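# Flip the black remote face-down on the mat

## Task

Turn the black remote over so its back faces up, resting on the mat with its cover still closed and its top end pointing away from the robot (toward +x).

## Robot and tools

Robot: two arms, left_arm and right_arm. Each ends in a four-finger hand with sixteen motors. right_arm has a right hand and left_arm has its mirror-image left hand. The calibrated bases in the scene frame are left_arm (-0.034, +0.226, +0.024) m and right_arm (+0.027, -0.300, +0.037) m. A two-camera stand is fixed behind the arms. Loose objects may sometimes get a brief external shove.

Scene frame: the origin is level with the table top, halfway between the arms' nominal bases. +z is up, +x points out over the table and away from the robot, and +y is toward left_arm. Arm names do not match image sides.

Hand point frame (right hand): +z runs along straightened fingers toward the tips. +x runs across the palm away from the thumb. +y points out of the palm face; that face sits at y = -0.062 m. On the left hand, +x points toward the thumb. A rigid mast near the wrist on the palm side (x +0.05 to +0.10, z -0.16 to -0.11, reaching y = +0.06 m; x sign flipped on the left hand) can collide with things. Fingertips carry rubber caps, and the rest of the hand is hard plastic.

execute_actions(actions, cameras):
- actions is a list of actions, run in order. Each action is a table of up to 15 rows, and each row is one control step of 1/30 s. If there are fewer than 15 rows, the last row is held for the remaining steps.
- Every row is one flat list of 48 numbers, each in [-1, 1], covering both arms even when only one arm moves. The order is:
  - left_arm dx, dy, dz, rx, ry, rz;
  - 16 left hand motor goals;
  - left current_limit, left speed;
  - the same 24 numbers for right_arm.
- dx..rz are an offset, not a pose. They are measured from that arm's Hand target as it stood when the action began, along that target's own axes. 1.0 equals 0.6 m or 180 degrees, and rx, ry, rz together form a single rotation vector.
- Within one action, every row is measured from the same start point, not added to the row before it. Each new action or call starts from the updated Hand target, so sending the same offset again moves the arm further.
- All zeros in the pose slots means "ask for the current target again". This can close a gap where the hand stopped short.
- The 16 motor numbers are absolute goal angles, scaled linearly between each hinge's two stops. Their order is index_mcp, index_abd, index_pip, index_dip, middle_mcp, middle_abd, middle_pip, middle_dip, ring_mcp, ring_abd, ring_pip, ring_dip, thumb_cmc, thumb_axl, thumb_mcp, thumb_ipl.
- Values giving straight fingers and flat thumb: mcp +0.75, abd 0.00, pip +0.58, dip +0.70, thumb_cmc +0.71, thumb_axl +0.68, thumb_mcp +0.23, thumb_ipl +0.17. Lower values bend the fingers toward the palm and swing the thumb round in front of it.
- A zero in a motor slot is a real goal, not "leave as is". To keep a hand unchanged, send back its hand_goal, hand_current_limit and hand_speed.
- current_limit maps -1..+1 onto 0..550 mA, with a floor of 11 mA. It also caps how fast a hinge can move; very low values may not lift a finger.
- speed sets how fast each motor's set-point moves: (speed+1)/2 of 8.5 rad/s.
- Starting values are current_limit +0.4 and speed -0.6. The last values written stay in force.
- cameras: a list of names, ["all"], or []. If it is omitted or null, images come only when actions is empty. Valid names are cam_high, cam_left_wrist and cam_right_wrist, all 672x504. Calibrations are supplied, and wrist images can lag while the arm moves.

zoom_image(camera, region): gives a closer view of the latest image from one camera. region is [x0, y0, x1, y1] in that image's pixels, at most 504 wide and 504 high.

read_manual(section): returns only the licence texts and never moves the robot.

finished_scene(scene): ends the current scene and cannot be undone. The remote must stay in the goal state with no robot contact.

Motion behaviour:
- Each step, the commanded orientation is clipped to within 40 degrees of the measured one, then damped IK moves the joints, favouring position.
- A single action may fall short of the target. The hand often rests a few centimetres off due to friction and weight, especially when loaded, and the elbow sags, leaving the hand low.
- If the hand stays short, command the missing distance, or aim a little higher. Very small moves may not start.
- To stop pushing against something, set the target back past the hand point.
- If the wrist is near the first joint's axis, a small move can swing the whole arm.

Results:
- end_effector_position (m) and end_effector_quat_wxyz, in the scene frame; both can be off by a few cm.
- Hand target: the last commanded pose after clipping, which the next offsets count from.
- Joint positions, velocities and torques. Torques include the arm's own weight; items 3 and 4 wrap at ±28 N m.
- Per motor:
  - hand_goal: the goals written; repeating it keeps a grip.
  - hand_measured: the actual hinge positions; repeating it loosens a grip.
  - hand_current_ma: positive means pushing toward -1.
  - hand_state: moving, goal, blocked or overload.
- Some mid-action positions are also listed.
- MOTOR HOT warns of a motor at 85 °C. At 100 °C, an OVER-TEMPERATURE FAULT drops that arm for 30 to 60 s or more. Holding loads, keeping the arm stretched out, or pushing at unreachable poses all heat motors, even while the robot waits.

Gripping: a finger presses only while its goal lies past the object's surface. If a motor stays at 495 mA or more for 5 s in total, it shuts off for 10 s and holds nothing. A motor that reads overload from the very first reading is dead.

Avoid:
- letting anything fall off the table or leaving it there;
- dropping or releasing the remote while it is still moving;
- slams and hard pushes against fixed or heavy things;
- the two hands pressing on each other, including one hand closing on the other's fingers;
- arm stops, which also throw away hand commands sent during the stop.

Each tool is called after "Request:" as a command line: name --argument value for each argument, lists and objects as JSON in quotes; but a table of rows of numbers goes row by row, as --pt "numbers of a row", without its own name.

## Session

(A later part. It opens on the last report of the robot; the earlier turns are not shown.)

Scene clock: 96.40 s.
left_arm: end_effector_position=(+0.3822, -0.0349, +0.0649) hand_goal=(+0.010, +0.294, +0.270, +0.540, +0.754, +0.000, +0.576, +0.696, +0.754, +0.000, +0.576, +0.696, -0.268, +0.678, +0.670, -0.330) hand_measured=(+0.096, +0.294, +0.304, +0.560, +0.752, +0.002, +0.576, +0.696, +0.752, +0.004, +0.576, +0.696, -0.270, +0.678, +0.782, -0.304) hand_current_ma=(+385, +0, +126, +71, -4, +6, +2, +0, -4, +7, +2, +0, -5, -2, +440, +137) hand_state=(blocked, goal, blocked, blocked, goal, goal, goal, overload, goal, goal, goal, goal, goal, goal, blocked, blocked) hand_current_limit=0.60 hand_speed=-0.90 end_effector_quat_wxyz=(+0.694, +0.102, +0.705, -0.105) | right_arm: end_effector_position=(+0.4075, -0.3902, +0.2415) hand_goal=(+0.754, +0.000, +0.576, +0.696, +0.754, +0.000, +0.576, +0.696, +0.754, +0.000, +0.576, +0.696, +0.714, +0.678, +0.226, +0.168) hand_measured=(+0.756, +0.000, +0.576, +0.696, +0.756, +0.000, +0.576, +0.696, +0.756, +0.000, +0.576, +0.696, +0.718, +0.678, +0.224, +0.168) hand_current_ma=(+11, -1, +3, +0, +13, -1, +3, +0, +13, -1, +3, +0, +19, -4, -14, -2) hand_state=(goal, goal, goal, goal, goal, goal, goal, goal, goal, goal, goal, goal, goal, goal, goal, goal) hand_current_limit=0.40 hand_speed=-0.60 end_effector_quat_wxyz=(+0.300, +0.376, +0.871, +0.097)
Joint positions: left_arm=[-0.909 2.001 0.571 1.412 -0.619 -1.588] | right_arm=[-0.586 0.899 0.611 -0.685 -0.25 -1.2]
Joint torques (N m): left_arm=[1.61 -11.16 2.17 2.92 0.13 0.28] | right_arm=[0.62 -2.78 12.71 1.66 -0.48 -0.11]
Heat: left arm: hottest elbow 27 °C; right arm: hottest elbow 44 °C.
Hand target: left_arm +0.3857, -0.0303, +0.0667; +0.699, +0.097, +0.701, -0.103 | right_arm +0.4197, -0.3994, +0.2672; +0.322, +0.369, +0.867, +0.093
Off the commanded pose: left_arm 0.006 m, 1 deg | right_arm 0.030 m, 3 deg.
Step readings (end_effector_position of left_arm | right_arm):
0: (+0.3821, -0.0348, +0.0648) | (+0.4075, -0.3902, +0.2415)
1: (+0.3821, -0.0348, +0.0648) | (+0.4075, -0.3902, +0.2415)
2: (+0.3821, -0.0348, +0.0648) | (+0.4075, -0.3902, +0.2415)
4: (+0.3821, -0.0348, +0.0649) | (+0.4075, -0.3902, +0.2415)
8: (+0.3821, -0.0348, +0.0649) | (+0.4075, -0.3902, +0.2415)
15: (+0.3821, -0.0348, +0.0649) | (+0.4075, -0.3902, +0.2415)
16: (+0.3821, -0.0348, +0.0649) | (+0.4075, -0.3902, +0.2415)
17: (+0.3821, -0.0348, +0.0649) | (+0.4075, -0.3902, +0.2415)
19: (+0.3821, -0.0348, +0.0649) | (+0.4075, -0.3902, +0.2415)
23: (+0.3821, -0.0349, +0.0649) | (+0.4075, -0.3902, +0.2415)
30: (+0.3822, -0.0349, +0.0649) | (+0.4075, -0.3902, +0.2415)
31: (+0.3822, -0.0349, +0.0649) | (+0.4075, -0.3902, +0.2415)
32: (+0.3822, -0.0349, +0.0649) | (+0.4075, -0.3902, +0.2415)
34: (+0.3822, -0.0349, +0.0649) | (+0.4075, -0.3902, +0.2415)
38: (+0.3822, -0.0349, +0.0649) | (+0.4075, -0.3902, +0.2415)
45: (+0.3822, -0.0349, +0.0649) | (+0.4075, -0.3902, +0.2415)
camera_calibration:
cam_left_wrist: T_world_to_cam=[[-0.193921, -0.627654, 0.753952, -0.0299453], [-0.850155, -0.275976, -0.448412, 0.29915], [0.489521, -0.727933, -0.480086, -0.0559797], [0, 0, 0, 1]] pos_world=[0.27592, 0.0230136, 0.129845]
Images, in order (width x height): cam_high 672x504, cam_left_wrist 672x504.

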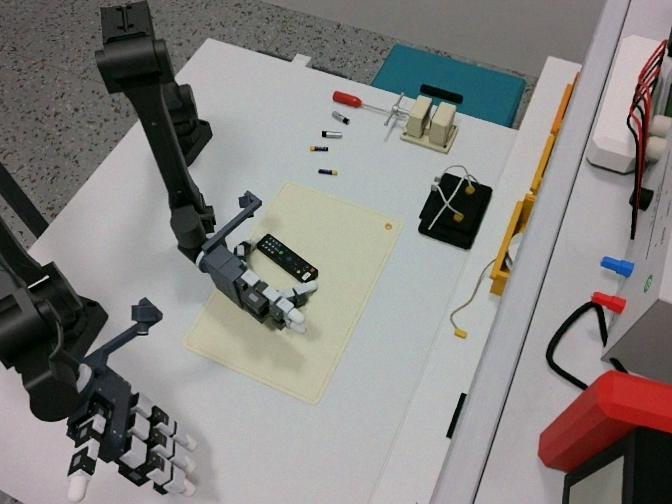

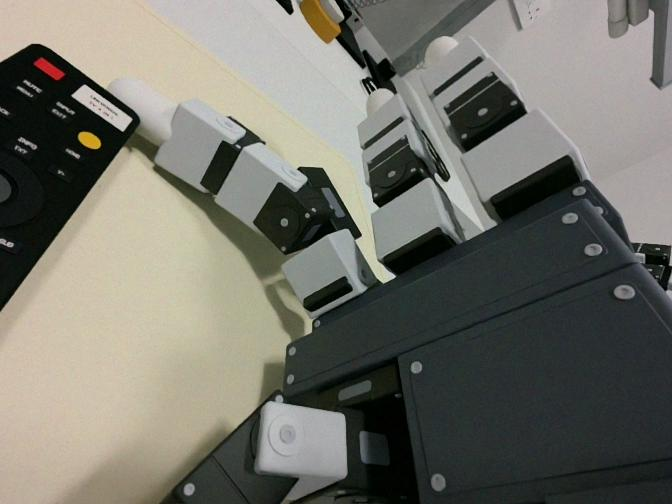

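Request:
execute_actions --actions '[[[-0.012,0,0,0,0,0,0.01,0.294,0.27,0.54,0.754,0,0.576,0.696,0.754,0,0.576,0.696,-0.269,0.678,0.67,-0.33,0.6,-0.9,0,0,0,0,0,0,0.754,0,0.576,0.696,0.754,0,0.576,0.696,0.754,0,0.576,0.696,0.714,0.678,0.226,0.168,0.4,-0.6]],[[-0.012,0,0,0,0,0,0.01,0.294,0.27,0.54,0.754,0,0.576,0.696,0.754,0,0.576,0.696,-0.269,0.678,0.67,-0.33,0.6,-0.9,0,0,0,0,0,0,0.754,0,0.576,0.696,0.754,0,0.576,0.696,0.754,0,0.576,0.696,0.714,0.678,0.226,0.168,0.4,-0.6]],[[-0.012,0,0,0,0,0,0.01,0.294,0.27,0.54,0.754,0,0.576,0.696,0.754,0,0.576,0.696,-0.269,0.678,0.67,-0.33,0.6,-0.9,0,0,0,0,0,0,0.754,0,0.576,0.696,0.754,0,0.576,0.696,0.754,0,0.576,0.696,0.714,0.678,0.226,0.168,0.4,-0.6]],[[-0.012,0,0,0,0,0,0.01,0.294,0.27,0.54,0.754,0,0.576,0.696,0.754,0,0.576,0.696,-0.269,0.678,0.67,-0.33,0.6,-0.9,0,0,0,0,0,0,0.754,0,0.576,0.696,0.754,0,0.576,0.696,0.754,0,0.576,0.696,0.714,0.678,0.226,0.168,0.4,-0.6]],[[-0.012,0,0,0,0,0,0.01,0.294,0.27,0.54,0.754,0,0.576,0.696,0.754,0,0.576,0.696,-0.269,0.678,0.67,-0.33,0.6,-0.9,0,0,0,0,0,0,0.754,0,0.576,0.696,0.754,0,0.576,0.696,0.754,0,0.576,0.696,0.714,0.678,0.226,0.168,0.4,-0.6]]]' --cameras '["cam_high","cam_left_wrist"]'

Request:
zoom_image --camera "cam_high" --region '[190, 210, 350, 330]'

Request:
zoom_image --camera "cam_left_wrist" --region '[0, 30, 300, 255]'

Scene clock: 100.40 s.
left_arm: end_effector_position=(+0.3817, -0.0335, +0.0957) hand_goal=(+0.010, +0.294, +0.270, +0.540, +0.754, +0.000, +0.576, +0.696, +0.754, +0.000, +0.576, +0.696, -0.268, +0.678, +0.670, -0.330) hand_measured=(+0.032, +0.282, +0.282, +0.548, +0.752, +0.002, +0.576, +0.696, +0.752, +0.004, +0.576, +0.696, -0.252, +0.676, +0.690, -0.316) hand_current_ma=(+80, -37, +42, +26, -4, +6, +2, +0, -4, +7, +2, +0, +58, -9, +89, +64) hand_state=(blocked, goal, goal, goal, goal, goal, goal, overload, goal, goal, goal, goal, goal, goal, goal, goal) hand_current_limit=0.60 hand_speed=-0.90 end_effector_quat_wxyz=(+0.696, +0.100, +0.703, -0.107) | right_arm: end_effector_position=(+0.4075, -0.3902, +0.2415) hand_goal=(+0.754, +0.000, +0.576, +0.696, +0.754, +0.000, +0.576, +0.696, +0.754, +0.000, +0.576, +0.696, +0.714, +0.678, +0.226, +0.168) hand_measured=(+0.756, +0.000, +0.576, +0.696, +0.756, +0.000, +0.576, +0.696, +0.756, +0.000, +0.576, +0.696, +0.718, +0.678, +0.224, +0.168) hand_current_ma=(+11, -1, +3, +0, +13, -1, +3, +0, +13, -1, +3, +0, +19, -4, -14, -2) hand_state=(goal, goal, goal, goal, goal, goal, goal, goal, goal, goal, goal, goal, goal, goal, goal, goal) hand_current_limit=0.40 hand_speed=-0.60 end_effector_quat_wxyz=(+0.300, +0.376, +0.871, +0.097)
Joint positions: left_arm=[-0.908 1.889 0.552 1.328 -0.617 -1.587] | right_arm=[-0.586 0.899 0.611 -0.685 -0.25 -1.2]
Joint torques (N m): left_arm=[1.38 -12.75 2.97 1.61 0.13 0.27] | right_arm=[0.62 -2.43 12.64 1.7 -0.47 -0.12]
Heat: left arm: hottest elbow 27 °C; right arm: hottest elbow 44 °C.
Hand target: left_arm +0.3858, -0.0300, +0.1028; +0.699, +0.097, +0.701, -0.103 | right_arm +0.4197, -0.3994, +0.2672; +0.322, +0.369, +0.867, +0.093
Off the commanded pose: left_arm 0.009 m, 1 deg | right_arm 0.030 m, 3 deg.
Step readings (end_effector_position of left_arm | right_arm):
0: (+0.3822, -0.0349, +0.0649) | (+0.4075, -0.3902, +0.2415)
1: (+0.3822, -0.0349, +0.0649) | (+0.4075, -0.3902, +0.2415)
2: (+0.3822, -0.0349, +0.0649) | (+0.4075, -0.3902, +0.2415)
4: (+0.3822, -0.0349, +0.0649) | (+0.4075, -0.3902, +0.2415)
8: (+0.3822, -0.0349, +0.0649) | (+0.4075, -0.3902, +0.2415)
15: (+0.3822, -0.0349, +0.0649) | (+0.4075, -0.3902, +0.2415)
16: (+0.3822, -0.0349, +0.0651) | (+0.4075, -0.3902, +0.2415)
17: (+0.3820, -0.0347, +0.0653) | (+0.4075, -0.3902, +0.2415)
19: (+0.3816, -0.0342, +0.0662) | (+0.4075, -0.3902, +0.2415)
23: (+0.3810, -0.0332, +0.0690) | (+0.4075, -0.3902, +0.2415)
30: (+0.3812, -0.0329, +0.0701) | (+0.4075, -0.3902, +0.2415)
31: (+0.3812, -0.0329, +0.0701) | (+0.4075, -0.3902, +0.2415)
32: (+0.3812, -0.0329, +0.0702) | (+0.4075, -0.3902, +0.2415)
34: (+0.3812, -0.0328, +0.0711) | (+0.4075, -0.3902, +0.2415)
38: (+0.3810, -0.0326, +0.0756) | (+0.4075, -0.3902, +0.2415)
45: (+0.3812, -0.0328, +0.0778) | (+0.4075, -0.3902, +0.2415)
46: (+0.3812, -0.0328, +0.0777) | (+0.4075, -0.3902, +0.2415)
47: (+0.3812, -0.0329, +0.0778) | (+0.4075, -0.3902, +0.2415)
49: (+0.3812, -0.0329, +0.0786) | (+0.4075, -0.3902, +0.2415)
53: (+0.3810, -0.0326, +0.0826) | (+0.4075, -0.3902, +0.2415)
60: (+0.3813, -0.0330, +0.0853) | (+0.4075, -0.3902, +0.2415)
61: (+0.3813, -0.0330, +0.0852) | (+0.4075, -0.3902, +0.2415)
62: (+0.3814, -0.0329, +0.0853) | (+0.4075, -0.3902, +0.2415)
64: (+0.3813, -0.0327, +0.0859) | (+0.4075, -0.3902, +0.2415)
68: (+0.3812, -0.0327, +0.0901) | (+0.4075, -0.3902, +0.2415)
75: (+0.3816, -0.0332, +0.0946) | (+0.4075, -0.3902, +0.2415)
camera_calibration:
cam_left_wrist: T_world_to_cam=[[-0.198729, -0.622398, 0.757052, -0.0505936], [-0.84756, -0.278708, -0.451623, 0.312268], [0.492086, -0.731398, -0.472133, -0.0418722], [0, 0, 0, 1]] pos_world=[0.275216, 0.0249169, 0.15956]
Images, in order (width x height): cam_high 672x504, cam_left_wrist 672x504.

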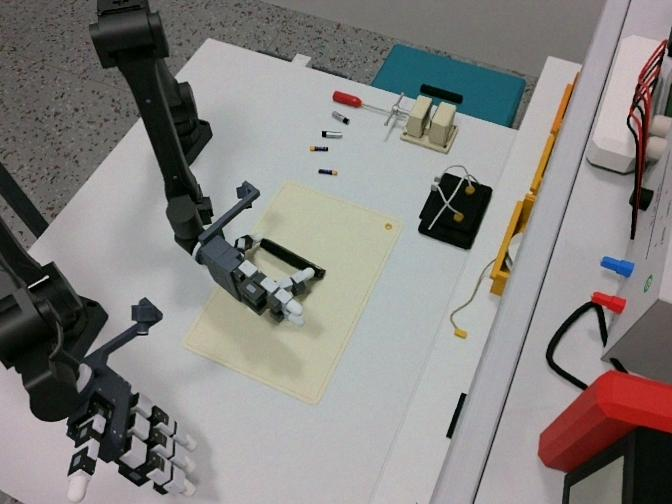

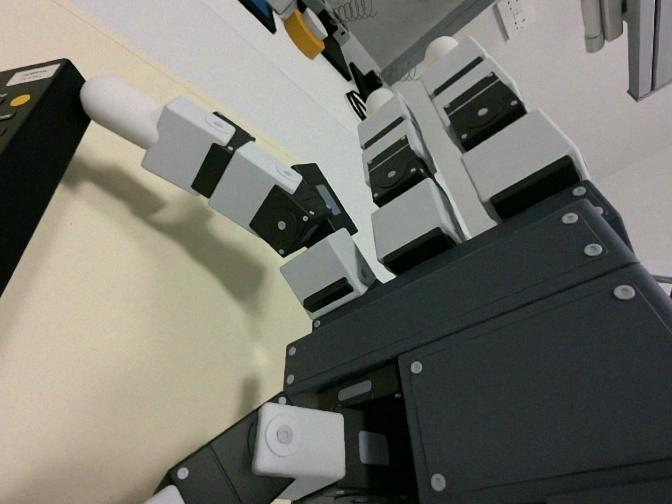

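Scaled by 3.150.

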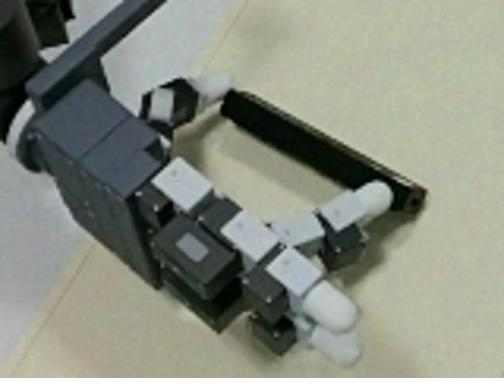

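Scaled by 1.680.

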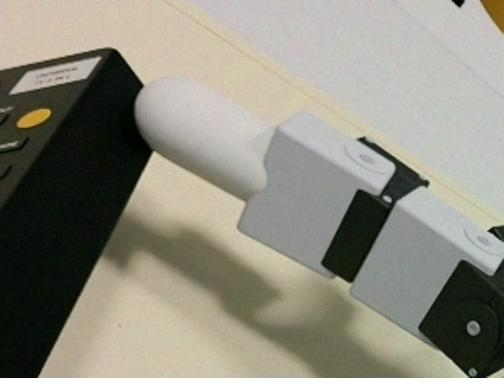

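Request:
zoom_image --camera "cam_high" --region '[240, 220, 340, 295]'

Request:
zoom_image --camera "cam_left_wrist" --region '[0, 40, 130, 320]'

Scaled by 5.040.

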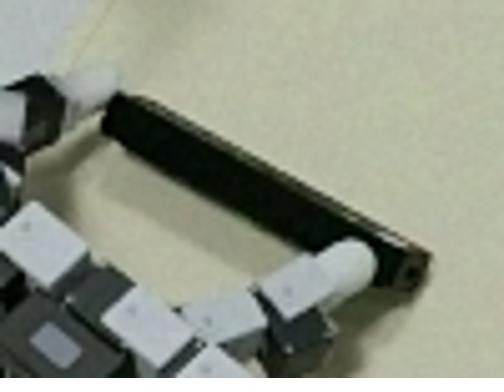

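Scaled by 1.800.

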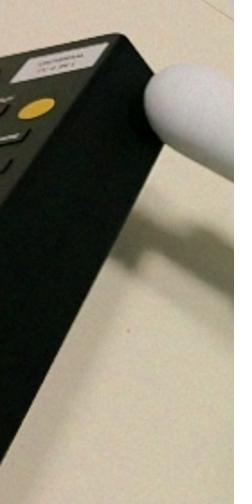

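Request:
execute_actions --actions '[[[0,0,0,0,0,0,0.032,0.294,0.285,0.551,0.754,0,0.576,0.696,0.754,0,0.576,0.696,-0.269,0.678,0.75,-0.319,0.4,-0.85,0,0,0,0,0,0,0.754,0,0.576,0.696,0.754,0,0.576,0.696,0.754,0,0.576,0.696,0.714,0.678,0.226,0.168,0.4,-0.6]],[[0.006,0.008,0,0,0,0,0.032,0.294,0.285,0.551,0.754,0,0.576,0.696,0.754,0,0.576,0.696,-0.269,0.678,0.8,-0.319,0.4,-0.85,0,0,0,0,0,0,0.754,0,0.576,0.696,0.754,0,0.576,0.696,0.754,0,0.576,0.696,0.714,0.678,0.226,0.168,0.4,-0.6]]]' --cameras '["cam_high","cam_left_wrist"]'

Request:
zoom_image --camera "cam_high" --region '[240, 220, 340, 295]'

Request:
zoom_image --camera "cam_left_wrist" --region '[0, 30, 300, 255]'

Scene clock: 104.07 s.
left_arm: end_effector_position=(+0.3842, -0.0318, +0.0958) hand_goal=(+0.032, +0.294, +0.286, +0.552, +0.754, +0.000, +0.576, +0.696, +0.754, +0.000, +0.576, +0.696, -0.268, +0.678, +0.800, -0.318) hand_measured=(+0.032, +0.290, +0.284, +0.550, +0.752, +0.002, +0.576, +0.696, +0.752, +0.004, +0.576, +0.696, -0.252, +0.676, +0.796, -0.316) hand_current_ma=(-2, -8, -4, -6, -4, +6, +2, +0, -4, +7, +2, +0, +57, -9, -16, +8) hand_state=(goal, goal, goal, goal, goal, goal, goal, overload, goal, goal, goal, goal, goal, goal, goal, goal) hand_current_limit=0.40 hand_speed=-0.85 end_effector_quat_wxyz=(+0.696, +0.101, +0.703, -0.107) | right_arm: end_effector_position=(+0.4075, -0.3902, +0.2415) hand_goal=(+0.754, +0.000, +0.576, +0.696, +0.754, +0.000, +0.576, +0.696, +0.754, +0.000, +0.576, +0.696, +0.714, +0.678, +0.226, +0.168) hand_measured=(+0.756, +0.000, +0.576, +0.696, +0.756, +0.000, +0.576, +0.696, +0.756, +0.000, +0.576, +0.696, +0.718, +0.678, +0.224, +0.168) hand_current_ma=(+11, -1, +3, +0, +13, -1, +3, +0, +13, -1, +3, +0, +19, -4, -14, -2) hand_state=(goal, goal, goal, goal, goal, goal, goal, goal, goal, goal, goal, goal, goal, goal, goal, goal) hand_current_limit=0.40 hand_speed=-0.60 end_effector_quat_wxyz=(+0.300, +0.376, +0.871, +0.097)
Joint positions: left_arm=[-0.899 1.889 0.552 1.328 -0.608 -1.586] | right_arm=[-0.586 0.899 0.611 -0.685 -0.25 -1.2]
Joint torques (N m): left_arm=[1.14 -11.63 2.58 2.25 0.15 0.26] | right_arm=[0.67 -3.19 12.66 1.7 -0.46 -0.12]
Heat: left arm: hottest elbow 27 °C; right arm: hottest elbow 44 °C.
Hand target: left_arm +0.3872, -0.0254, +0.0991; +0.699, +0.097, +0.701, -0.103 | right_arm +0.4197, -0.3994, +0.2672; +0.322, +0.369, +0.867, +0.093
Off the commanded pose: left_arm 0.008 m, 1 deg | right_arm 0.030 m, 3 deg.
Step readings (end_effector_position of left_arm | right_arm):
0: (+0.3817, -0.0335, +0.0957) | (+0.4075, -0.3902, +0.2415)
1: (+0.3817, -0.0335, +0.0957) | (+0.4075, -0.3902, +0.2415)
2: (+0.3817, -0.0335, +0.0957) | (+0.4075, -0.3902, +0.2415)
4: (+0.3817, -0.0335, +0.0957) | (+0.4075, -0.3902, +0.2415)
8: (+0.3818, -0.0335, +0.0958) | (+0.4075, -0.3902, +0.2415)
15: (+0.3818, -0.0335, +0.0958) | (+0.4075, -0.3902, +0.2415)
16: (+0.3818, -0.0335, +0.0958) | (+0.4075, -0.3902, +0.2415)
17: (+0.3818, -0.0337, +0.0958) | (+0.4075, -0.3902, +0.2415)
19: (+0.3822, -0.0340, +0.0958) | (+0.4075, -0.3902, +0.2415)
23: (+0.3836, -0.0325, +0.0958) | (+0.4075, -0.3902, +0.2415)
30: (+0.3842, -0.0318, +0.0958) | (+0.4075, -0.3902, +0.2415)
camera_calibration:
cam_left_wrist: T_world_to_cam=[[-0.199544, -0.622687, 0.756599, -0.0487466], [-0.847809, -0.277441, -0.451936, 0.315017], [0.491326, -0.731633, -0.472558, -0.0414544], [0, 0, 0, 1]] pos_world=[0.277715, 0.0267153, 0.15966]
Images, in order (width x height): cam_high 672x504, cam_left_wrist 672x504.

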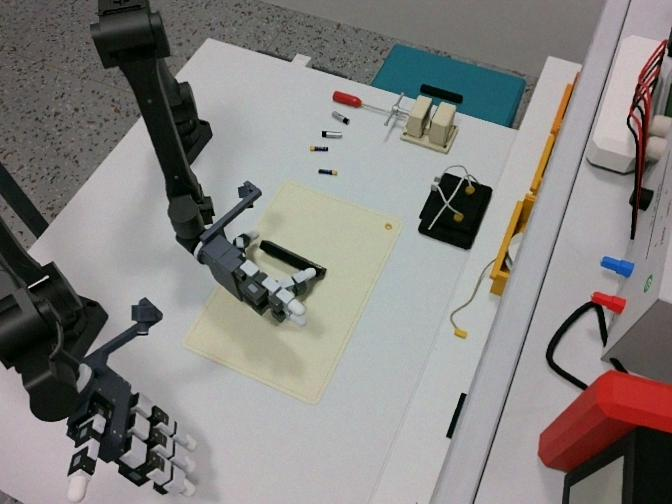

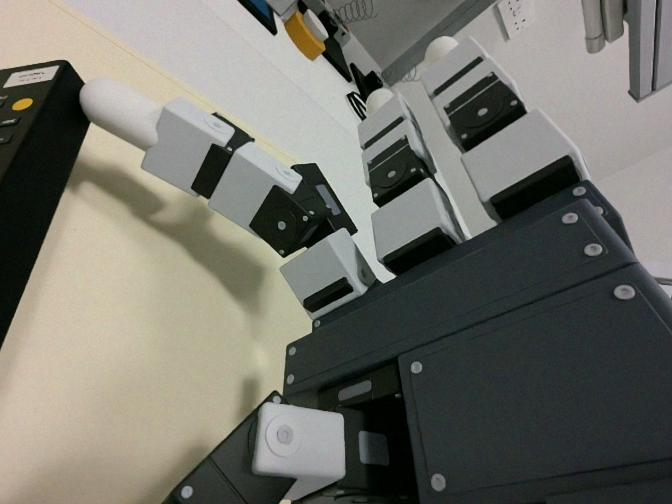

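Scaled by 5.040.

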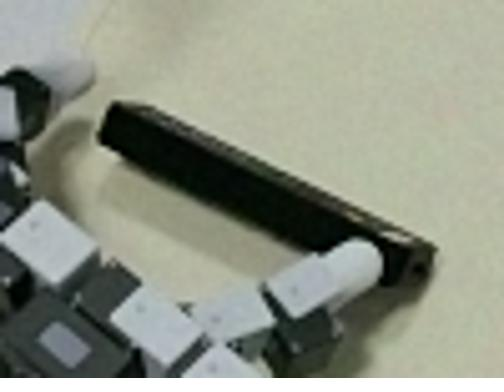

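Scaled by 1.680.

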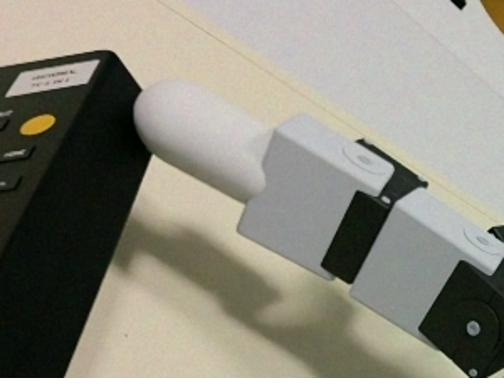

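Request:
execute_actions --actions '[[[-0.0167,-0.02,0.0024,0,0,0,0.233,0.294,0.285,0.551,0.754,0,0.576,0.696,0.754,0,0.576,0.696,-0.269,0.678,0.865,-0.319,0.4,-0.7,0,0,0,0,0,0,0.754,0,0.576,0.696,0.754,0,0.576,0.696,0.754,0,0.576,0.696,0.714,0.678,0.226,0.168,0.4,-0.6]],[[-0.005,0.0196,0.0151,-0.0322,0,0,0.233,0.294,0.285,0.551,0.754,0,0.576,0.696,0.754,0,0.576,0.696,-0.269,0.678,0.865,-0.319,0.4,-0.7,0,0,0,0,0,0,0.754,0,0.576,0.696,0.754,0,0.576,0.696,0.754,0,0.576,0.696,0.714,0.678,0.226,0.168,0.4,-0.6]],[[-0.005,0.0181,0.017,-0.0322,0,0,0.233,0.294,0.285,0.551,0.754,0,0.576,0.696,0.754,0,0.576,0.696,-0.269,0.678,0.865,-0.319,0.4,-0.7,0,0,0,0,0,0,0.754,0,0.576,0.696,0.754,0,0.576,0.696,0.754,0,0.576,0.696,0.714,0.678,0.226,0.168,0.4,-0.6]],[[0,0,0,0,0,0,0.233,0.294,0.285,0.551,0.754,0,0.576,0.696,0.754,0,0.576,0.696,-0.269,0.678,0.865,-0.319,0.4,-0.7,0,0,0,0,0,0,0.754,0,0.576,0.696,0.754,0,0.576,0.696,0.754,0,0.576,0.696,0.714,0.678,0.226,0.168,0.4,-0.6]]]' --cameras '["cam_high","cam_left_wrist"]'

Request:
zoom_image --camera "cam_high" --region '[230, 210, 350, 300]'

Request:
zoom_image --camera "cam_left_wrist" --region '[0, 30, 300, 255]'

Scene clock: 110.37 s.
left_arm: end_effector_position=(+0.3997, -0.0167, +0.1084) hand_goal=(+0.234, +0.294, +0.286, +0.552, +0.754, +0.000, +0.576, +0.696, +0.754, +0.000, +0.576, +0.696, -0.268, +0.678, +0.866, -0.318) hand_measured=(+0.234, +0.296, +0.284, +0.550, +0.754, +0.002, +0.576, +0.696, +0.754, +0.004, +0.576, +0.696, -0.252, +0.676, +0.862, -0.316) hand_current_ma=(-1, +3, -4, -6, -1, +6, +2, +0, -1, +7, +2, +0, +54, -9, -14, +7) hand_state=(goal, goal, goal, goal, goal, goal, goal, overload, goal, goal, goal, goal, goal, goal, goal, goal) hand_current_limit=0.40 hand_speed=-0.70 end_effector_quat_wxyz=(+0.701, +0.034, +0.712, -0.033) | right_arm: end_effector_position=(+0.4075, -0.3902, +0.2415) hand_goal=(+0.754, +0.000, +0.576, +0.696, +0.754, +0.000, +0.576, +0.696, +0.754, +0.000, +0.576, +0.696, +0.714, +0.678, +0.226, +0.168) hand_measured=(+0.756, +0.000, +0.576, +0.696, +0.756, +0.000, +0.576, +0.696, +0.756, +0.000, +0.576, +0.696, +0.718, +0.678, +0.224, +0.168) hand_current_ma=(+11, -1, +3, +0, +13, -1, +3, +0, +13, -1, +3, +0, +19, -4, -14, -2) hand_state=(goal, goal, goal, goal, goal, goal, goal, goal, goal, goal, goal, goal, goal, goal, goal, goal) hand_current_limit=0.40 hand_speed=-0.60 end_effector_quat_wxyz=(+0.300, +0.376, +0.871, +0.097)
Joint positions: left_arm=[-0.884 1.874 0.642 1.209 -0.791 -1.586] | right_arm=[-0.586 0.899 0.611 -0.685 -0.25 -1.2]
Joint torques (N m): left_arm=[1.26 -11.63 5.75 1.51 -0.09 0.22] | right_arm=[0.85 -2.37 12.74 1.95 -0.48 -0.13]
Heat: left arm: hottest elbow 27 °C; right arm: hottest elbow 45 °C.
Hand target: left_arm +0.4093, -0.0196, +0.1151; +0.706, +0.026, +0.707, -0.032 | right_arm +0.4197, -0.3994, +0.2672; +0.322, +0.369, +0.867, +0.093
Off the commanded pose: left_arm 0.012 m, 1 deg | right_arm 0.030 m, 3 deg.
Step readings (end_effector_position of left_arm | right_arm):
0: (+0.3842, -0.0318, +0.0958) | (+0.4075, -0.3902, +0.2415)
1: (+0.3842, -0.0318, +0.0958) | (+0.4075, -0.3902, +0.2415)
2: (+0.3842, -0.0316, +0.0958) | (+0.4075, -0.3902, +0.2415)
4: (+0.3839, -0.0302, +0.0949) | (+0.4075, -0.3902, +0.2415)
8: (+0.3836, -0.0288, +0.0952) | (+0.4075, -0.3902, +0.2415)
15: (+0.3837, -0.0286, +0.0973) | (+0.4075, -0.3902, +0.2415)
16: (+0.3836, -0.0280, +0.0972) | (+0.4075, -0.3902, +0.2415)
17: (+0.3833, -0.0258, +0.0969) | (+0.4075, -0.3902, +0.2415)
19: (+0.3832, -0.0208, +0.0966) | (+0.4075, -0.3902, +0.2415)
23: (+0.3862, -0.0211, +0.0988) | (+0.4075, -0.3902, +0.2415)
30: (+0.3886, -0.0234, +0.1007) | (+0.4075, -0.3902, +0.2415)
31: (+0.3885, -0.0228, +0.1006) | (+0.4075, -0.3902, +0.2415)
32: (+0.3884, -0.0208, +0.1007) | (+0.4075, -0.3902, +0.2415)
34: (+0.3896, -0.0172, +0.1019) | (+0.4075, -0.3902, +0.2415)
38: (+0.3967, -0.0167, +0.1068) | (+0.4075, -0.3902, +0.2415)
45: (+0.3997, -0.0167, +0.1085) | (+0.4075, -0.3902, +0.2415)
46: (+0.3997, -0.0167, +0.1085) | (+0.4075, -0.3902, +0.2415)
47: (+0.3997, -0.0167, +0.1085) | (+0.4075, -0.3902, +0.2415)
49: (+0.3997, -0.0167, +0.1084) | (+0.4075, -0.3902, +0.2415)
53: (+0.3997, -0.0167, +0.1084) | (+0.4075, -0.3902, +0.2415)
60: (+0.3997, -0.0167, +0.1084) | (+0.4075, -0.3902, +0.2415)
camera_calibration:
cam_left_wrist: T_world_to_cam=[[-0.0670057, -0.658736, 0.749385, -0.0985796], [-0.779713, -0.434056, -0.451268, 0.30813], [0.622541, -0.614543, -0.484541, -0.0812851], [0, 0, 0, 1]] pos_world=[0.284251, 0.0188543, 0.173537]
Images, in order (width x height): cam_high 672x504, cam_left_wrist 672x504.

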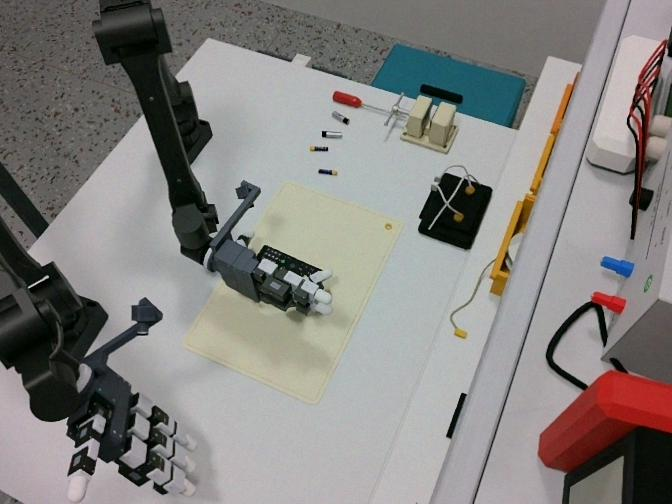

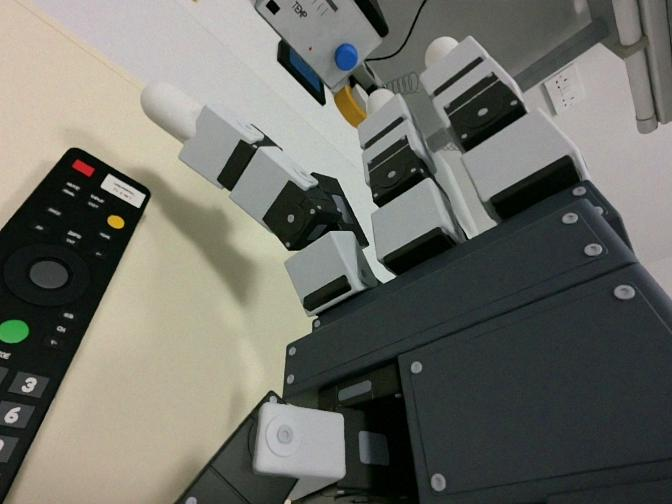

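Scaled by 4.200.

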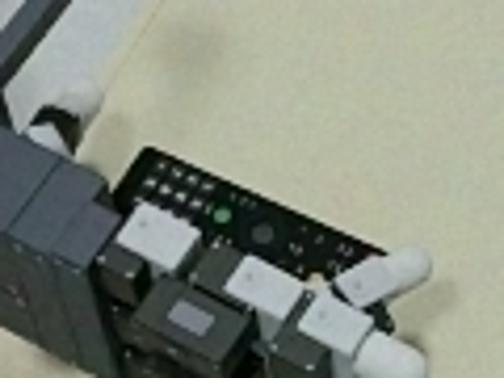

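Scaled by 1.680.

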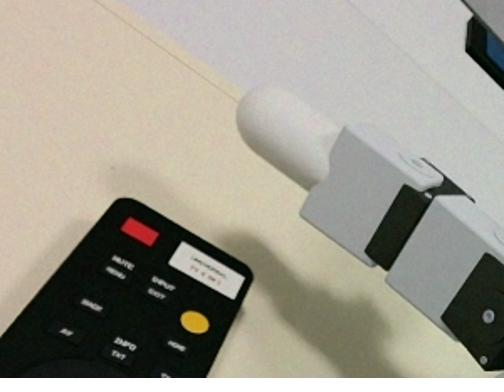

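Request:
execute_actions --actions '[[[0.0208,-0.02,0.0017,-0.0083,0,0,0.233,0.294,0.285,0.551,0.754,0,0.576,0.696,0.754,0,0.576,0.696,-0.269,0.678,0.865,-0.319,0.4,-0.7,0,0,0,0,0,0,0.754,0,0.576,0.696,0.754,0,0.576,0.696,0.754,0,0.576,0.696,0.714,0.678,0.226,0.168,0.4,-0.6]],[[0.0208,-0.02,0.0017,0,0,0,0.233,0.294,0.285,0.551,0.754,0,0.576,0.696,0.754,0,0.576,0.696,-0.269,0.678,0.865,-0.319,0.4,-0.7,0,0,0,0,0,0,0.754,0,0.576,0.696,0.754,0,0.576,0.696,0.754,0,0.576,0.696,0.714,0.678,0.226,0.168,0.4,-0.6]],[[0,0,0,0,0,0,0.233,0.294,0.285,0.551,0.754,0,0.576,0.696,0.754,0,0.576,0.696,-0.269,0.678,0.865,-0.319,0.4,-0.7,0,0,0,0,0,0,0.754,0,0.576,0.696,0.754,0,0.576,0.696,0.754,0,0.576,0.696,0.714,0.678,0.226,0.168,0.4,-0.6]]]' --cameras '["cam_high","cam_left_wrist"]'

Request:
zoom_image --camera "cam_high" --region '[230, 210, 350, 300]'

Request:
zoom_image --camera "cam_left_wrist" --region '[0, 30, 300, 255]'

Scene clock: 113.30 s.
left_arm: end_effector_position=(+0.4042, -0.0305, +0.0820) hand_goal=(+0.234, +0.294, +0.286, +0.552, +0.754, +0.000, +0.576, +0.696, +0.754, +0.000, +0.576, +0.696, -0.268, +0.678, +0.866, -0.318) hand_measured=(+0.234, +0.296, +0.284, +0.550, +0.754, +0.002, +0.576, +0.696, +0.754, +0.004, +0.576, +0.696, -0.254, +0.676, +0.862, -0.316) hand_current_ma=(-1, +3, -4, -6, +0, +6, +2, +0, +0, +7, +2, +0, +51, -9, -14, +7) hand_state=(goal, goal, goal, goal, goal, goal, goal, overload, goal, goal, goal, goal, goal, goal, goal, goal) hand_current_limit=0.40 hand_speed=-0.70 end_effector_quat_wxyz=(+0.695, +0.026, +0.718, -0.009) | right_arm: end_effector_position=(+0.4075, -0.3902, +0.2415) hand_goal=(+0.754, +0.000, +0.576, +0.696, +0.754, +0.000, +0.576, +0.696, +0.754, +0.000, +0.576, +0.696, +0.714, +0.678, +0.226, +0.168) hand_measured=(+0.756, +0.000, +0.576, +0.696, +0.756, +0.000, +0.576, +0.696, +0.756, +0.000, +0.576, +0.696, +0.718, +0.678, +0.224, +0.168) hand_current_ma=(+11, -1, +3, +0, +13, -1, +3, +0, +13, -1, +3, +0, +19, -4, -14, -2) hand_state=(goal, goal, goal, goal, goal, goal, goal, goal, goal, goal, goal, goal, goal, goal, goal, goal) hand_current_limit=0.40 hand_speed=-0.60 end_effector_quat_wxyz=(+0.300, +0.376, +0.871, +0.097)
Joint positions: left_arm=[-0.902 1.975 0.714 1.209 -0.856 -1.586] | right_arm=[-0.586 0.899 0.611 -0.685 -0.25 -1.2]
Joint torques (N m): left_arm=[-0.62 -12.57 5.6 2.69 -0.09 0.21] | right_arm=[0.38 -2.96 12.64 1.7 -0.48 -0.13]
Heat: left arm: hottest elbow 27 °C; right arm: hottest elbow 45 °C.
Hand target: left_arm +0.4095, -0.0438, +0.0902; +0.706, +0.017, +0.708, -0.023 | right_arm +0.4197, -0.3994, +0.2672; +0.322, +0.369, +0.867, +0.093
Off the commanded pose: left_arm 0.016 m, 3 deg | right_arm 0.030 m, 3 deg.
Step readings (end_effector_position of left_arm | right_arm):
0: (+0.3997, -0.0167, +0.1084) | (+0.4075, -0.3902, +0.2415)
1: (+0.3996, -0.0165, +0.1084) | (+0.4075, -0.3902, +0.2415)
2: (+0.3994, -0.0153, +0.1083) | (+0.4075, -0.3902, +0.2415)
4: (+0.4003, -0.0147, +0.1071) | (+0.4075, -0.3902, +0.2415)
8: (+0.4042, -0.0183, +0.1002) | (+0.4075, -0.3902, +0.2415)
15: (+0.4045, -0.0182, +0.0960) | (+0.4075, -0.3902, +0.2415)
16: (+0.4045, -0.0181, +0.0960) | (+0.4075, -0.3902, +0.2415)
17: (+0.4042, -0.0183, +0.0958) | (+0.4075, -0.3902, +0.2415)
19: (+0.4047, -0.0203, +0.0941) | (+0.4075, -0.3902, +0.2415)
23: (+0.4056, -0.0283, +0.0865) | (+0.4075, -0.3902, +0.2415)
30: (+0.4043, -0.0306, +0.0820) | (+0.4075, -0.3902, +0.2415)
31: (+0.4042, -0.0305, +0.0820) | (+0.4075, -0.3902, +0.2415)
32: (+0.4042, -0.0305, +0.0820) | (+0.4075, -0.3902, +0.2415)
34: (+0.4042, -0.0305, +0.0820) | (+0.4075, -0.3902, +0.2415)
38: (+0.4042, -0.0305, +0.0820) | (+0.4075, -0.3902, +0.2415)
45: (+0.4042, -0.0305, +0.0820) | (+0.4075, -0.3902, +0.2415)
camera_calibration:
cam_left_wrist: T_world_to_cam=[[-0.0243091, -0.67854, 0.734161, -0.104248], [-0.766339, -0.458945, -0.449549, 0.287409], [0.641976, -0.573544, -0.508835, -0.109953], [0, 0, 0, 1]] pos_world=[0.288306, -0.00189443, 0.149791]
Images, in order (width x height): cam_high 672x504, cam_left_wrist 672x504.

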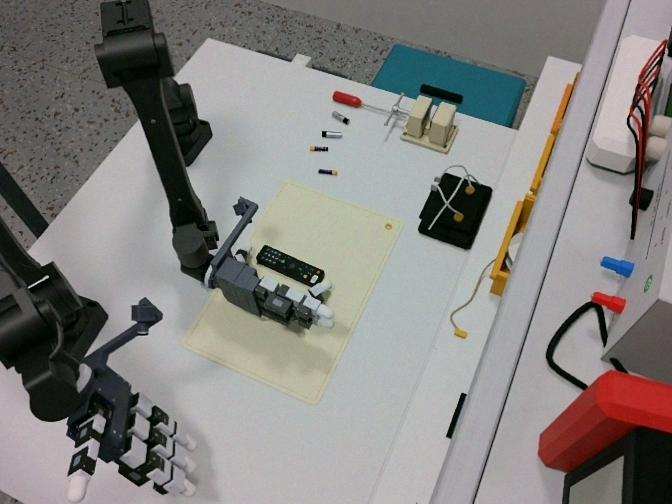

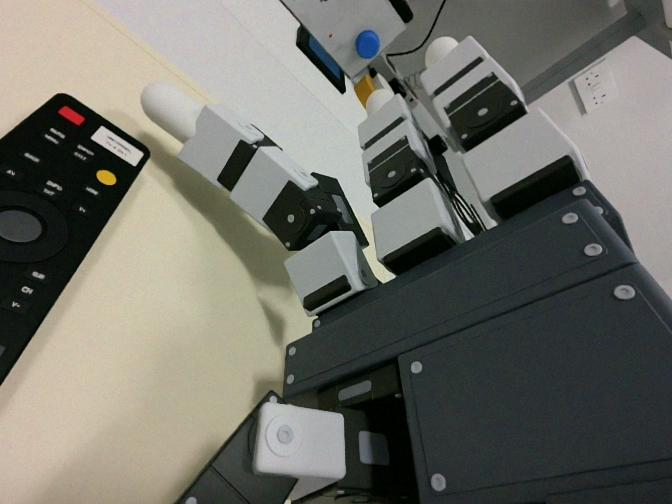

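Scaled by 4.200.

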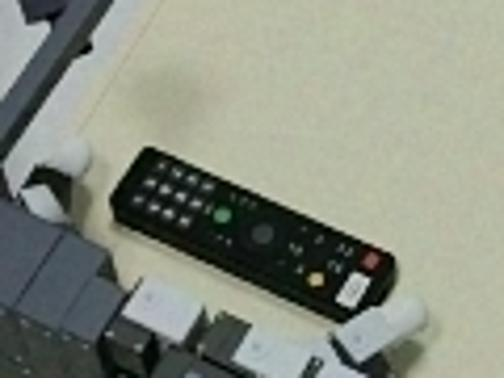

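Scaled by 1.680.

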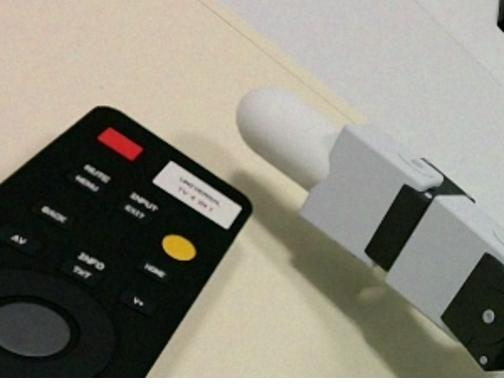

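Request:
execute_actions --actions '[[[0.0154,-0.006,0,0,0,0,0.233,0.294,0.285,0.551,0.754,0,0.576,0.696,0.754,0,0.576,0.696,-0.269,0.678,0.865,-0.319,0.4,-0.7,0,0,0,0,0,0,0.754,0,0.576,0.696,0.754,0,0.576,0.696,0.754,0,0.576,0.696,0.714,0.678,0.226,0.168,0.4,-0.6]],[[0.0154,-0.006,0,0,0,0,0.233,0.294,0.285,0.551,0.754,0,0.576,0.696,0.754,0,0.576,0.696,-0.269,0.678,0.865,-0.319,0.4,-0.7,0,0,0,0,0,0,0.754,0,0.576,0.696,0.754,0,0.576,0.696,0.754,0,0.576,0.696,0.714,0.678,0.226,0.168,0.4,-0.6]],[[0,0,0,0,0,0,0.16,0.294,0.285,0.551,0.754,0,0.576,0.696,0.754,0,0.576,0.696,-0.269,0.678,0.82,-0.319,0.4,-0.8,0,0,0,0,0,0,0.754,0,0.576,0.696,0.754,0,0.576,0.696,0.754,0,0.576,0.696,0.714,0.678,0.226,0.168,0.4,-0.6]]]' --cameras '["cam_high","cam_left_wrist"]'

Request:
zoom_image --camera "cam_high" --region '[230, 210, 350, 300]'

Request:
zoom_image --camera "cam_left_wrist" --region '[0, 30, 300, 255]'

Scene clock: 115.90 s.
left_arm: end_effector_position=(+0.4054, -0.0376, +0.0657) hand_goal=(+0.160, +0.294, +0.286, +0.552, +0.754, +0.000, +0.576, +0.696, +0.754, +0.000, +0.576, +0.696, -0.268, +0.678, +0.820, -0.318) hand_measured=(+0.164, +0.296, +0.284, +0.550, +0.754, +0.002, +0.576, +0.696, +0.754, +0.004, +0.576, +0.696, -0.254, +0.676, +0.822, -0.316) hand_current_ma=(+10, +2, -3, -6, +0, +6, +2, +0, +0, +7, +2, +0, +51, -9, +3, +7) hand_state=(goal, goal, goal, goal, goal, goal, goal, overload, goal, goal, goal, goal, goal, goal, goal, goal) hand_current_limit=0.40 hand_speed=-0.80 end_effector_quat_wxyz=(+0.696, +0.024, +0.718, -0.009) | right_arm: end_effector_position=(+0.4075, -0.3902, +0.2415) hand_goal=(+0.754, +0.000, +0.576, +0.696, +0.754, +0.000, +0.576, +0.696, +0.754, +0.000, +0.576, +0.696, +0.714, +0.678, +0.226, +0.168) hand_measured=(+0.756, +0.000, +0.576, +0.696, +0.756, +0.000, +0.576, +0.696, +0.756, +0.000, +0.576, +0.696, +0.718, +0.678, +0.224, +0.168) hand_current_ma=(+11, -1, +3, +0, +13, -1, +3, +0, +13, -1, +3, +0, +19, -4, -14, -2) hand_state=(goal, goal, goal, goal, goal, goal, goal, goal, goal, goal, goal, goal, goal, goal, goal, goal) hand_current_limit=0.40 hand_speed=-0.60 end_effector_quat_wxyz=(+0.300, +0.376, +0.871, +0.097)
Joint positions: left_arm=[-0.911 2.034 0.741 1.245 -0.867 -1.586] | right_arm=[-0.586 0.899 0.611 -0.685 -0.25 -1.2]
Joint torques (N m): left_arm=[-1.03 -12.63 5.19 2.74 -0.09 0.22] | right_arm=[0.85 -2.96 12.64 1.66 -0.48 -0.13]
Heat: left arm: hottest elbow 27 °C; right arm: hottest elbow 45 °C.
Hand target: left_arm +0.4092, -0.0512, +0.0719; +0.706, +0.016, +0.708, -0.023 | right_arm +0.4197, -0.3994, +0.2672; +0.322, +0.369, +0.867, +0.093
Off the commanded pose: left_arm 0.015 m, 2 deg | right_arm 0.030 m, 3 deg.
Step readings (end_effector_position of left_arm | right_arm):
0: (+0.4042, -0.0305, +0.0820) | (+0.4075, -0.3902, +0.2415)
1: (+0.4042, -0.0305, +0.0820) | (+0.4075, -0.3902, +0.2415)
2: (+0.4043, -0.0305, +0.0820) | (+0.4075, -0.3902, +0.2415)
4: (+0.4046, -0.0316, +0.0813) | (+0.4075, -0.3902, +0.2415)
8: (+0.4054, -0.0342, +0.0767) | (+0.4075, -0.3902, +0.2415)
15: (+0.4052, -0.0339, +0.0737) | (+0.4075, -0.3902, +0.2415)
16: (+0.4051, -0.0340, +0.0738) | (+0.4075, -0.3902, +0.2415)
17: (+0.4050, -0.0341, +0.0738) | (+0.4075, -0.3902, +0.2415)
19: (+0.4053, -0.0347, +0.0730) | (+0.4075, -0.3902, +0.2415)
23: (+0.4060, -0.0373, +0.0679) | (+0.4075, -0.3902, +0.2415)
30: (+0.4054, -0.0376, +0.0657) | (+0.4075, -0.3902, +0.2415)
31: (+0.4054, -0.0376, +0.0657) | (+0.4075, -0.3902, +0.2415)
32: (+0.4054, -0.0377, +0.0657) | (+0.4075, -0.3902, +0.2415)
34: (+0.4054, -0.0377, +0.0657) | (+0.4075, -0.3902, +0.2415)
38: (+0.4054, -0.0376, +0.0657) | (+0.4075, -0.3902, +0.2415)
45: (+0.4054, -0.0376, +0.0657) | (+0.4075, -0.3902, +0.2415)
camera_calibration:
cam_left_wrist: T_world_to_cam=[[-0.0238175, -0.677322, 0.735301, -0.0972723], [-0.763987, -0.462054, -0.450367, 0.276768], [0.644792, -0.572487, -0.50646, -0.124346], [0, 0, 0, 1]] pos_world=[0.289308, -0.0091893, 0.133195]
Images, in order (width x height): cam_high 672x504, cam_left_wrist 672x504.

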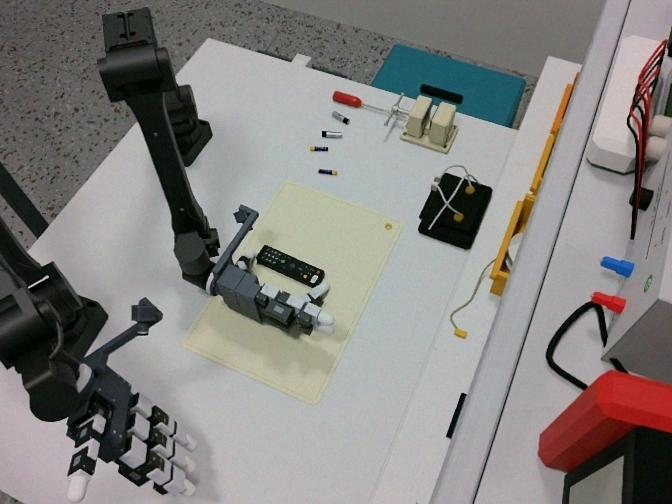

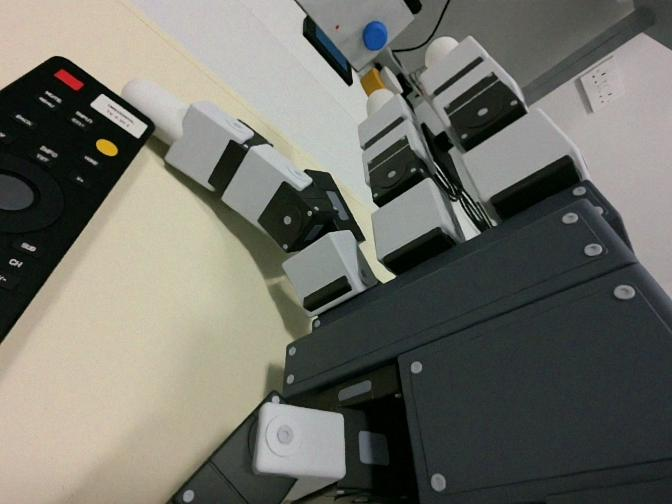

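Scaled by 4.200.

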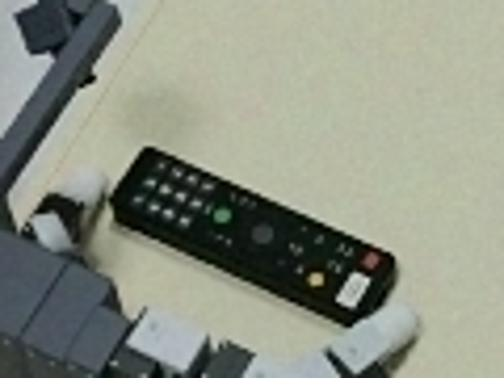

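Scaled by 1.680.

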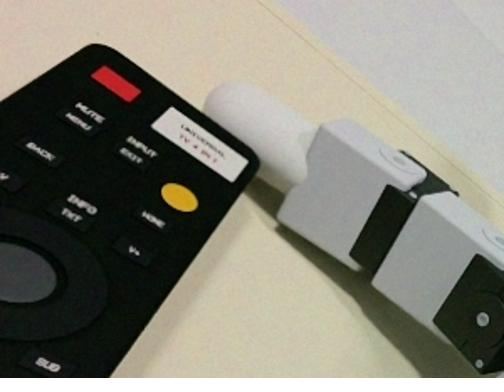

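Request:
execute_actions --actions '[[[0,0,0,0,0,0,0.1,0.294,0.285,0.551,0.754,0,0.576,0.696,0.754,0,0.576,0.696,-0.269,0.678,0.78,-0.319,0.4,-0.9,0,0,0,0,0,0,0.754,0,0.576,0.696,0.754,0,0.576,0.696,0.754,0,0.576,0.696,0.714,0.678,0.226,0.168,0.4,-0.6]],[[0,0,0,0,0,0,0.04,0.294,0.285,0.551,0.754,0,0.576,0.696,0.754,0,0.576,0.696,-0.269,0.678,0.7,-0.319,0.4,-0.9,0,0,0,0,0,0,0.754,0,0.576,0.696,0.754,0,0.576,0.696,0.754,0,0.576,0.696,0.714,0.678,0.226,0.168,0.4,-0.6]],[[0,0,0,0,0,0,0.04,0.294,0.285,0.551,0.754,0,0.576,0.696,0.754,0,0.576,0.696,-0.269,0.678,0.68,-0.319,0.4,-0.9,0,0,0,0,0,0,0.754,0,0.576,0.696,0.754,0,0.576,0.696,0.754,0,0.576,0.696,0.714,0.678,0.226,0.168,0.4,-0.6]],[[-0.014,0,0,0,0,0,0.04,0.294,0.285,0.551,0.754,0,0.576,0.696,0.754,0,0.576,0.696,-0.269,0.678,0.68,-0.319,0.4,-0.9,0,0,0,0,0,0,0.754,0,0.576,0.696,0.754,0,0.576,0.696,0.754,0,0.576,0.696,0.714,0.678,0.226,0.168,0.4,-0.6]],[[-0.014,0,0,0,0,0,0.04,0.294,0.285,0.551,0.754,0,0.576,0.696,0.754,0,0.576,0.696,-0.269,0.678,0.68,-0.319,0.4,-0.9,0,0,0,0,0,0,0.754,0,0.576,0.696,0.754,0,0.576,0.696,0.754,0,0.576,0.696,0.714,0.678,0.226,0.168,0.4,-0.6]]]' --cameras '["cam_high","cam_left_wrist"]'

Request:
zoom_image --camera "cam_high" --region '[230, 210, 350, 300]'

Request:
zoom_image --camera "cam_left_wrist" --region '[0, 30, 300, 255]'

Scene clock: 119.87 s.
left_arm: end_effector_position=(+0.4059, -0.0387, +0.0719) hand_goal=(+0.040, +0.294, +0.286, +0.552, +0.754, +0.000, +0.576, +0.696, +0.754, +0.000, +0.576, +0.696, -0.268, +0.678, +0.680, -0.318) hand_measured=(+0.114, +0.292, +0.320, +0.568, +0.754, +0.002, +0.576, +0.696, +0.754, +0.004, +0.576, +0.696, -0.256, +0.676, +0.750, -0.298) hand_current_ma=(+332, -6, +127, +56, +0, +6, +2, +0, +0, +7, +2, +0, +40, -9, +385, +95) hand_state=(blocked, goal, blocked, goal, goal, goal, goal, overload, goal, goal, goal, goal, goal, goal, blocked, goal) hand_current_limit=0.40 hand_speed=-0.90 end_effector_quat_wxyz=(+0.697, +0.023, +0.717, -0.010) | right_arm: end_effector_position=(+0.4075, -0.3902, +0.2415) hand_goal=(+0.754, +0.000, +0.576, +0.696, +0.754, +0.000, +0.576, +0.696, +0.754, +0.000, +0.576, +0.696, +0.714, +0.678, +0.226, +0.168) hand_measured=(+0.756, +0.000, +0.576, +0.696, +0.756, +0.000, +0.576, +0.696, +0.756, +0.000, +0.576, +0.696, +0.718, +0.678, +0.224, +0.168) hand_current_ma=(+11, -1, +3, +0, +13, -1, +3, +0, +13, -1, +3, +0, +19, -4, -14, -2) hand_state=(goal, goal, goal, goal, goal, goal, goal, goal, goal, goal, goal, goal, goal, goal, goal, goal) hand_current_limit=0.40 hand_speed=-0.60 end_effector_quat_wxyz=(+0.300, +0.376, +0.871, +0.097)
Joint positions: left_arm=[-0.911 2.018 0.741 1.233 -0.868 -1.586] | right_arm=[-0.586 0.899 0.611 -0.685 -0.25 -1.2]
Joint torques (N m): left_arm=[-0.67 -15.38 4.66 1.51 -0.03 0.24] | right_arm=[0.91 -2.73 12.6 1.69 -0.49 -0.1]
Heat: left arm: hottest elbow 27 °C; right arm: hottest elbow 46 °C.
Hand target: left_arm +0.4091, -0.0511, +0.0886; +0.706, +0.017, +0.708, -0.023 | right_arm +0.4197, -0.3994, +0.2672; +0.322, +0.369, +0.867, +0.093
Off the commanded pose: left_arm 0.021 m, 2 deg | right_arm 0.030 m, 3 deg.
Step readings (end_effector_position of left_arm | right_arm):
0: (+0.4054, -0.0376, +0.0657) | (+0.4075, -0.3902, +0.2415)
1: (+0.4054, -0.0376, +0.0657) | (+0.4075, -0.3902, +0.2415)
2: (+0.4054, -0.0376, +0.0657) | (+0.4075, -0.3902, +0.2415)
4: (+0.4054, -0.0376, +0.0657) | (+0.4075, -0.3902, +0.2415)
8: (+0.4055, -0.0377, +0.0658) | (+0.4075, -0.3902, +0.2415)
15: (+0.4055, -0.0377, +0.0658) | (+0.4075, -0.3902, +0.2415)
16: (+0.4055, -0.0377, +0.0658) | (+0.4075, -0.3902, +0.2415)
17: (+0.4055, -0.0377, +0.0658) | (+0.4075, -0.3902, +0.2415)
19: (+0.4054, -0.0379, +0.0658) | (+0.4075, -0.3902, +0.2415)
23: (+0.4052, -0.0380, +0.0658) | (+0.4075, -0.3902, +0.2415)
30: (+0.4052, -0.0379, +0.0658) | (+0.4075, -0.3902, +0.2415)
31: (+0.4052, -0.0379, +0.0658) | (+0.4075, -0.3902, +0.2415)
32: (+0.4052, -0.0379, +0.0658) | (+0.4075, -0.3902, +0.2415)
34: (+0.4052, -0.0379, +0.0658) | (+0.4075, -0.3902, +0.2415)
38: (+0.4052, -0.0379, +0.0658) | (+0.4075, -0.3902, +0.2415)
45: (+0.4052, -0.0379, +0.0658) | (+0.4075, -0.3902, +0.2415)
46: (+0.4052, -0.0379, +0.0658) | (+0.4075, -0.3902, +0.2415)
47: (+0.4052, -0.0379, +0.0658) | (+0.4075, -0.3902, +0.2415)
49: (+0.4052, -0.0379, +0.0658) | (+0.4075, -0.3902, +0.2415)
53: (+0.4052, -0.0379, +0.0658) | (+0.4075, -0.3902, +0.2415)
60: (+0.4052, -0.0379, +0.0658) | (+0.4075, -0.3902, +0.2415)
61: (+0.4052, -0.0379, +0.0658) | (+0.4075, -0.3902, +0.2415)
62: (+0.4052, -0.0379, +0.0658) | (+0.4075, -0.3902, +0.2415)
64: (+0.4053, -0.0380, +0.0664) | (+0.4075, -0.3902, +0.2415)
68: (+0.4056, -0.0384, +0.0691) | (+0.4075, -0.3902, +0.2415)
75: (+0.4059, -0.0388, +0.0719) | (+0.4075, -0.3902, +0.2415)
camera_calibration:
cam_left_wrist: T_world_to_cam=[[-0.0260657, -0.674428, 0.737881, -0.101751], [-0.76265, -0.46379, -0.450848, 0.278738], [0.646286, -0.574496, -0.502263, -0.123133], [0, 0, 0, 1]] pos_world=[0.289506, -0.0100874, 0.138904]
Images, in order (width x height): cam_high 672x504, cam_left_wrist 672x504.

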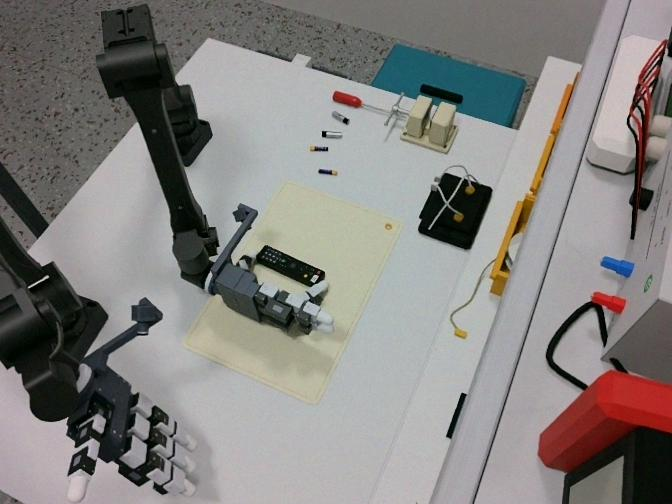

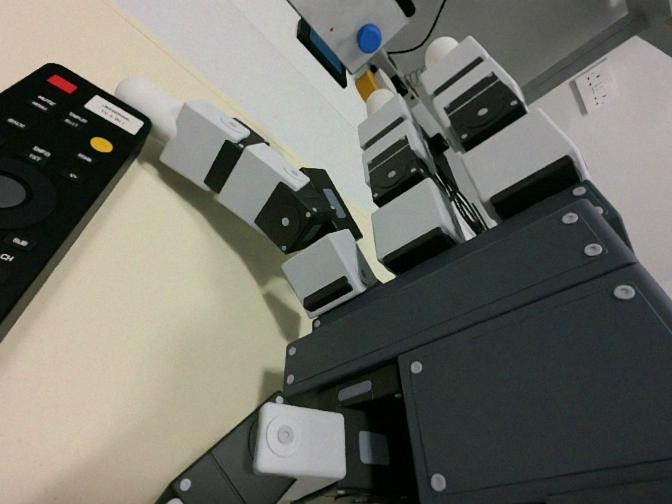

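Scaled by 4.200.

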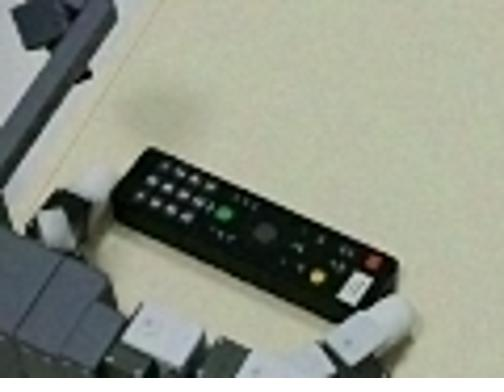

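Scaled by 1.680.

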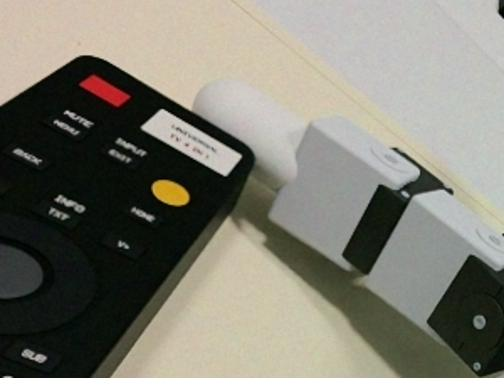

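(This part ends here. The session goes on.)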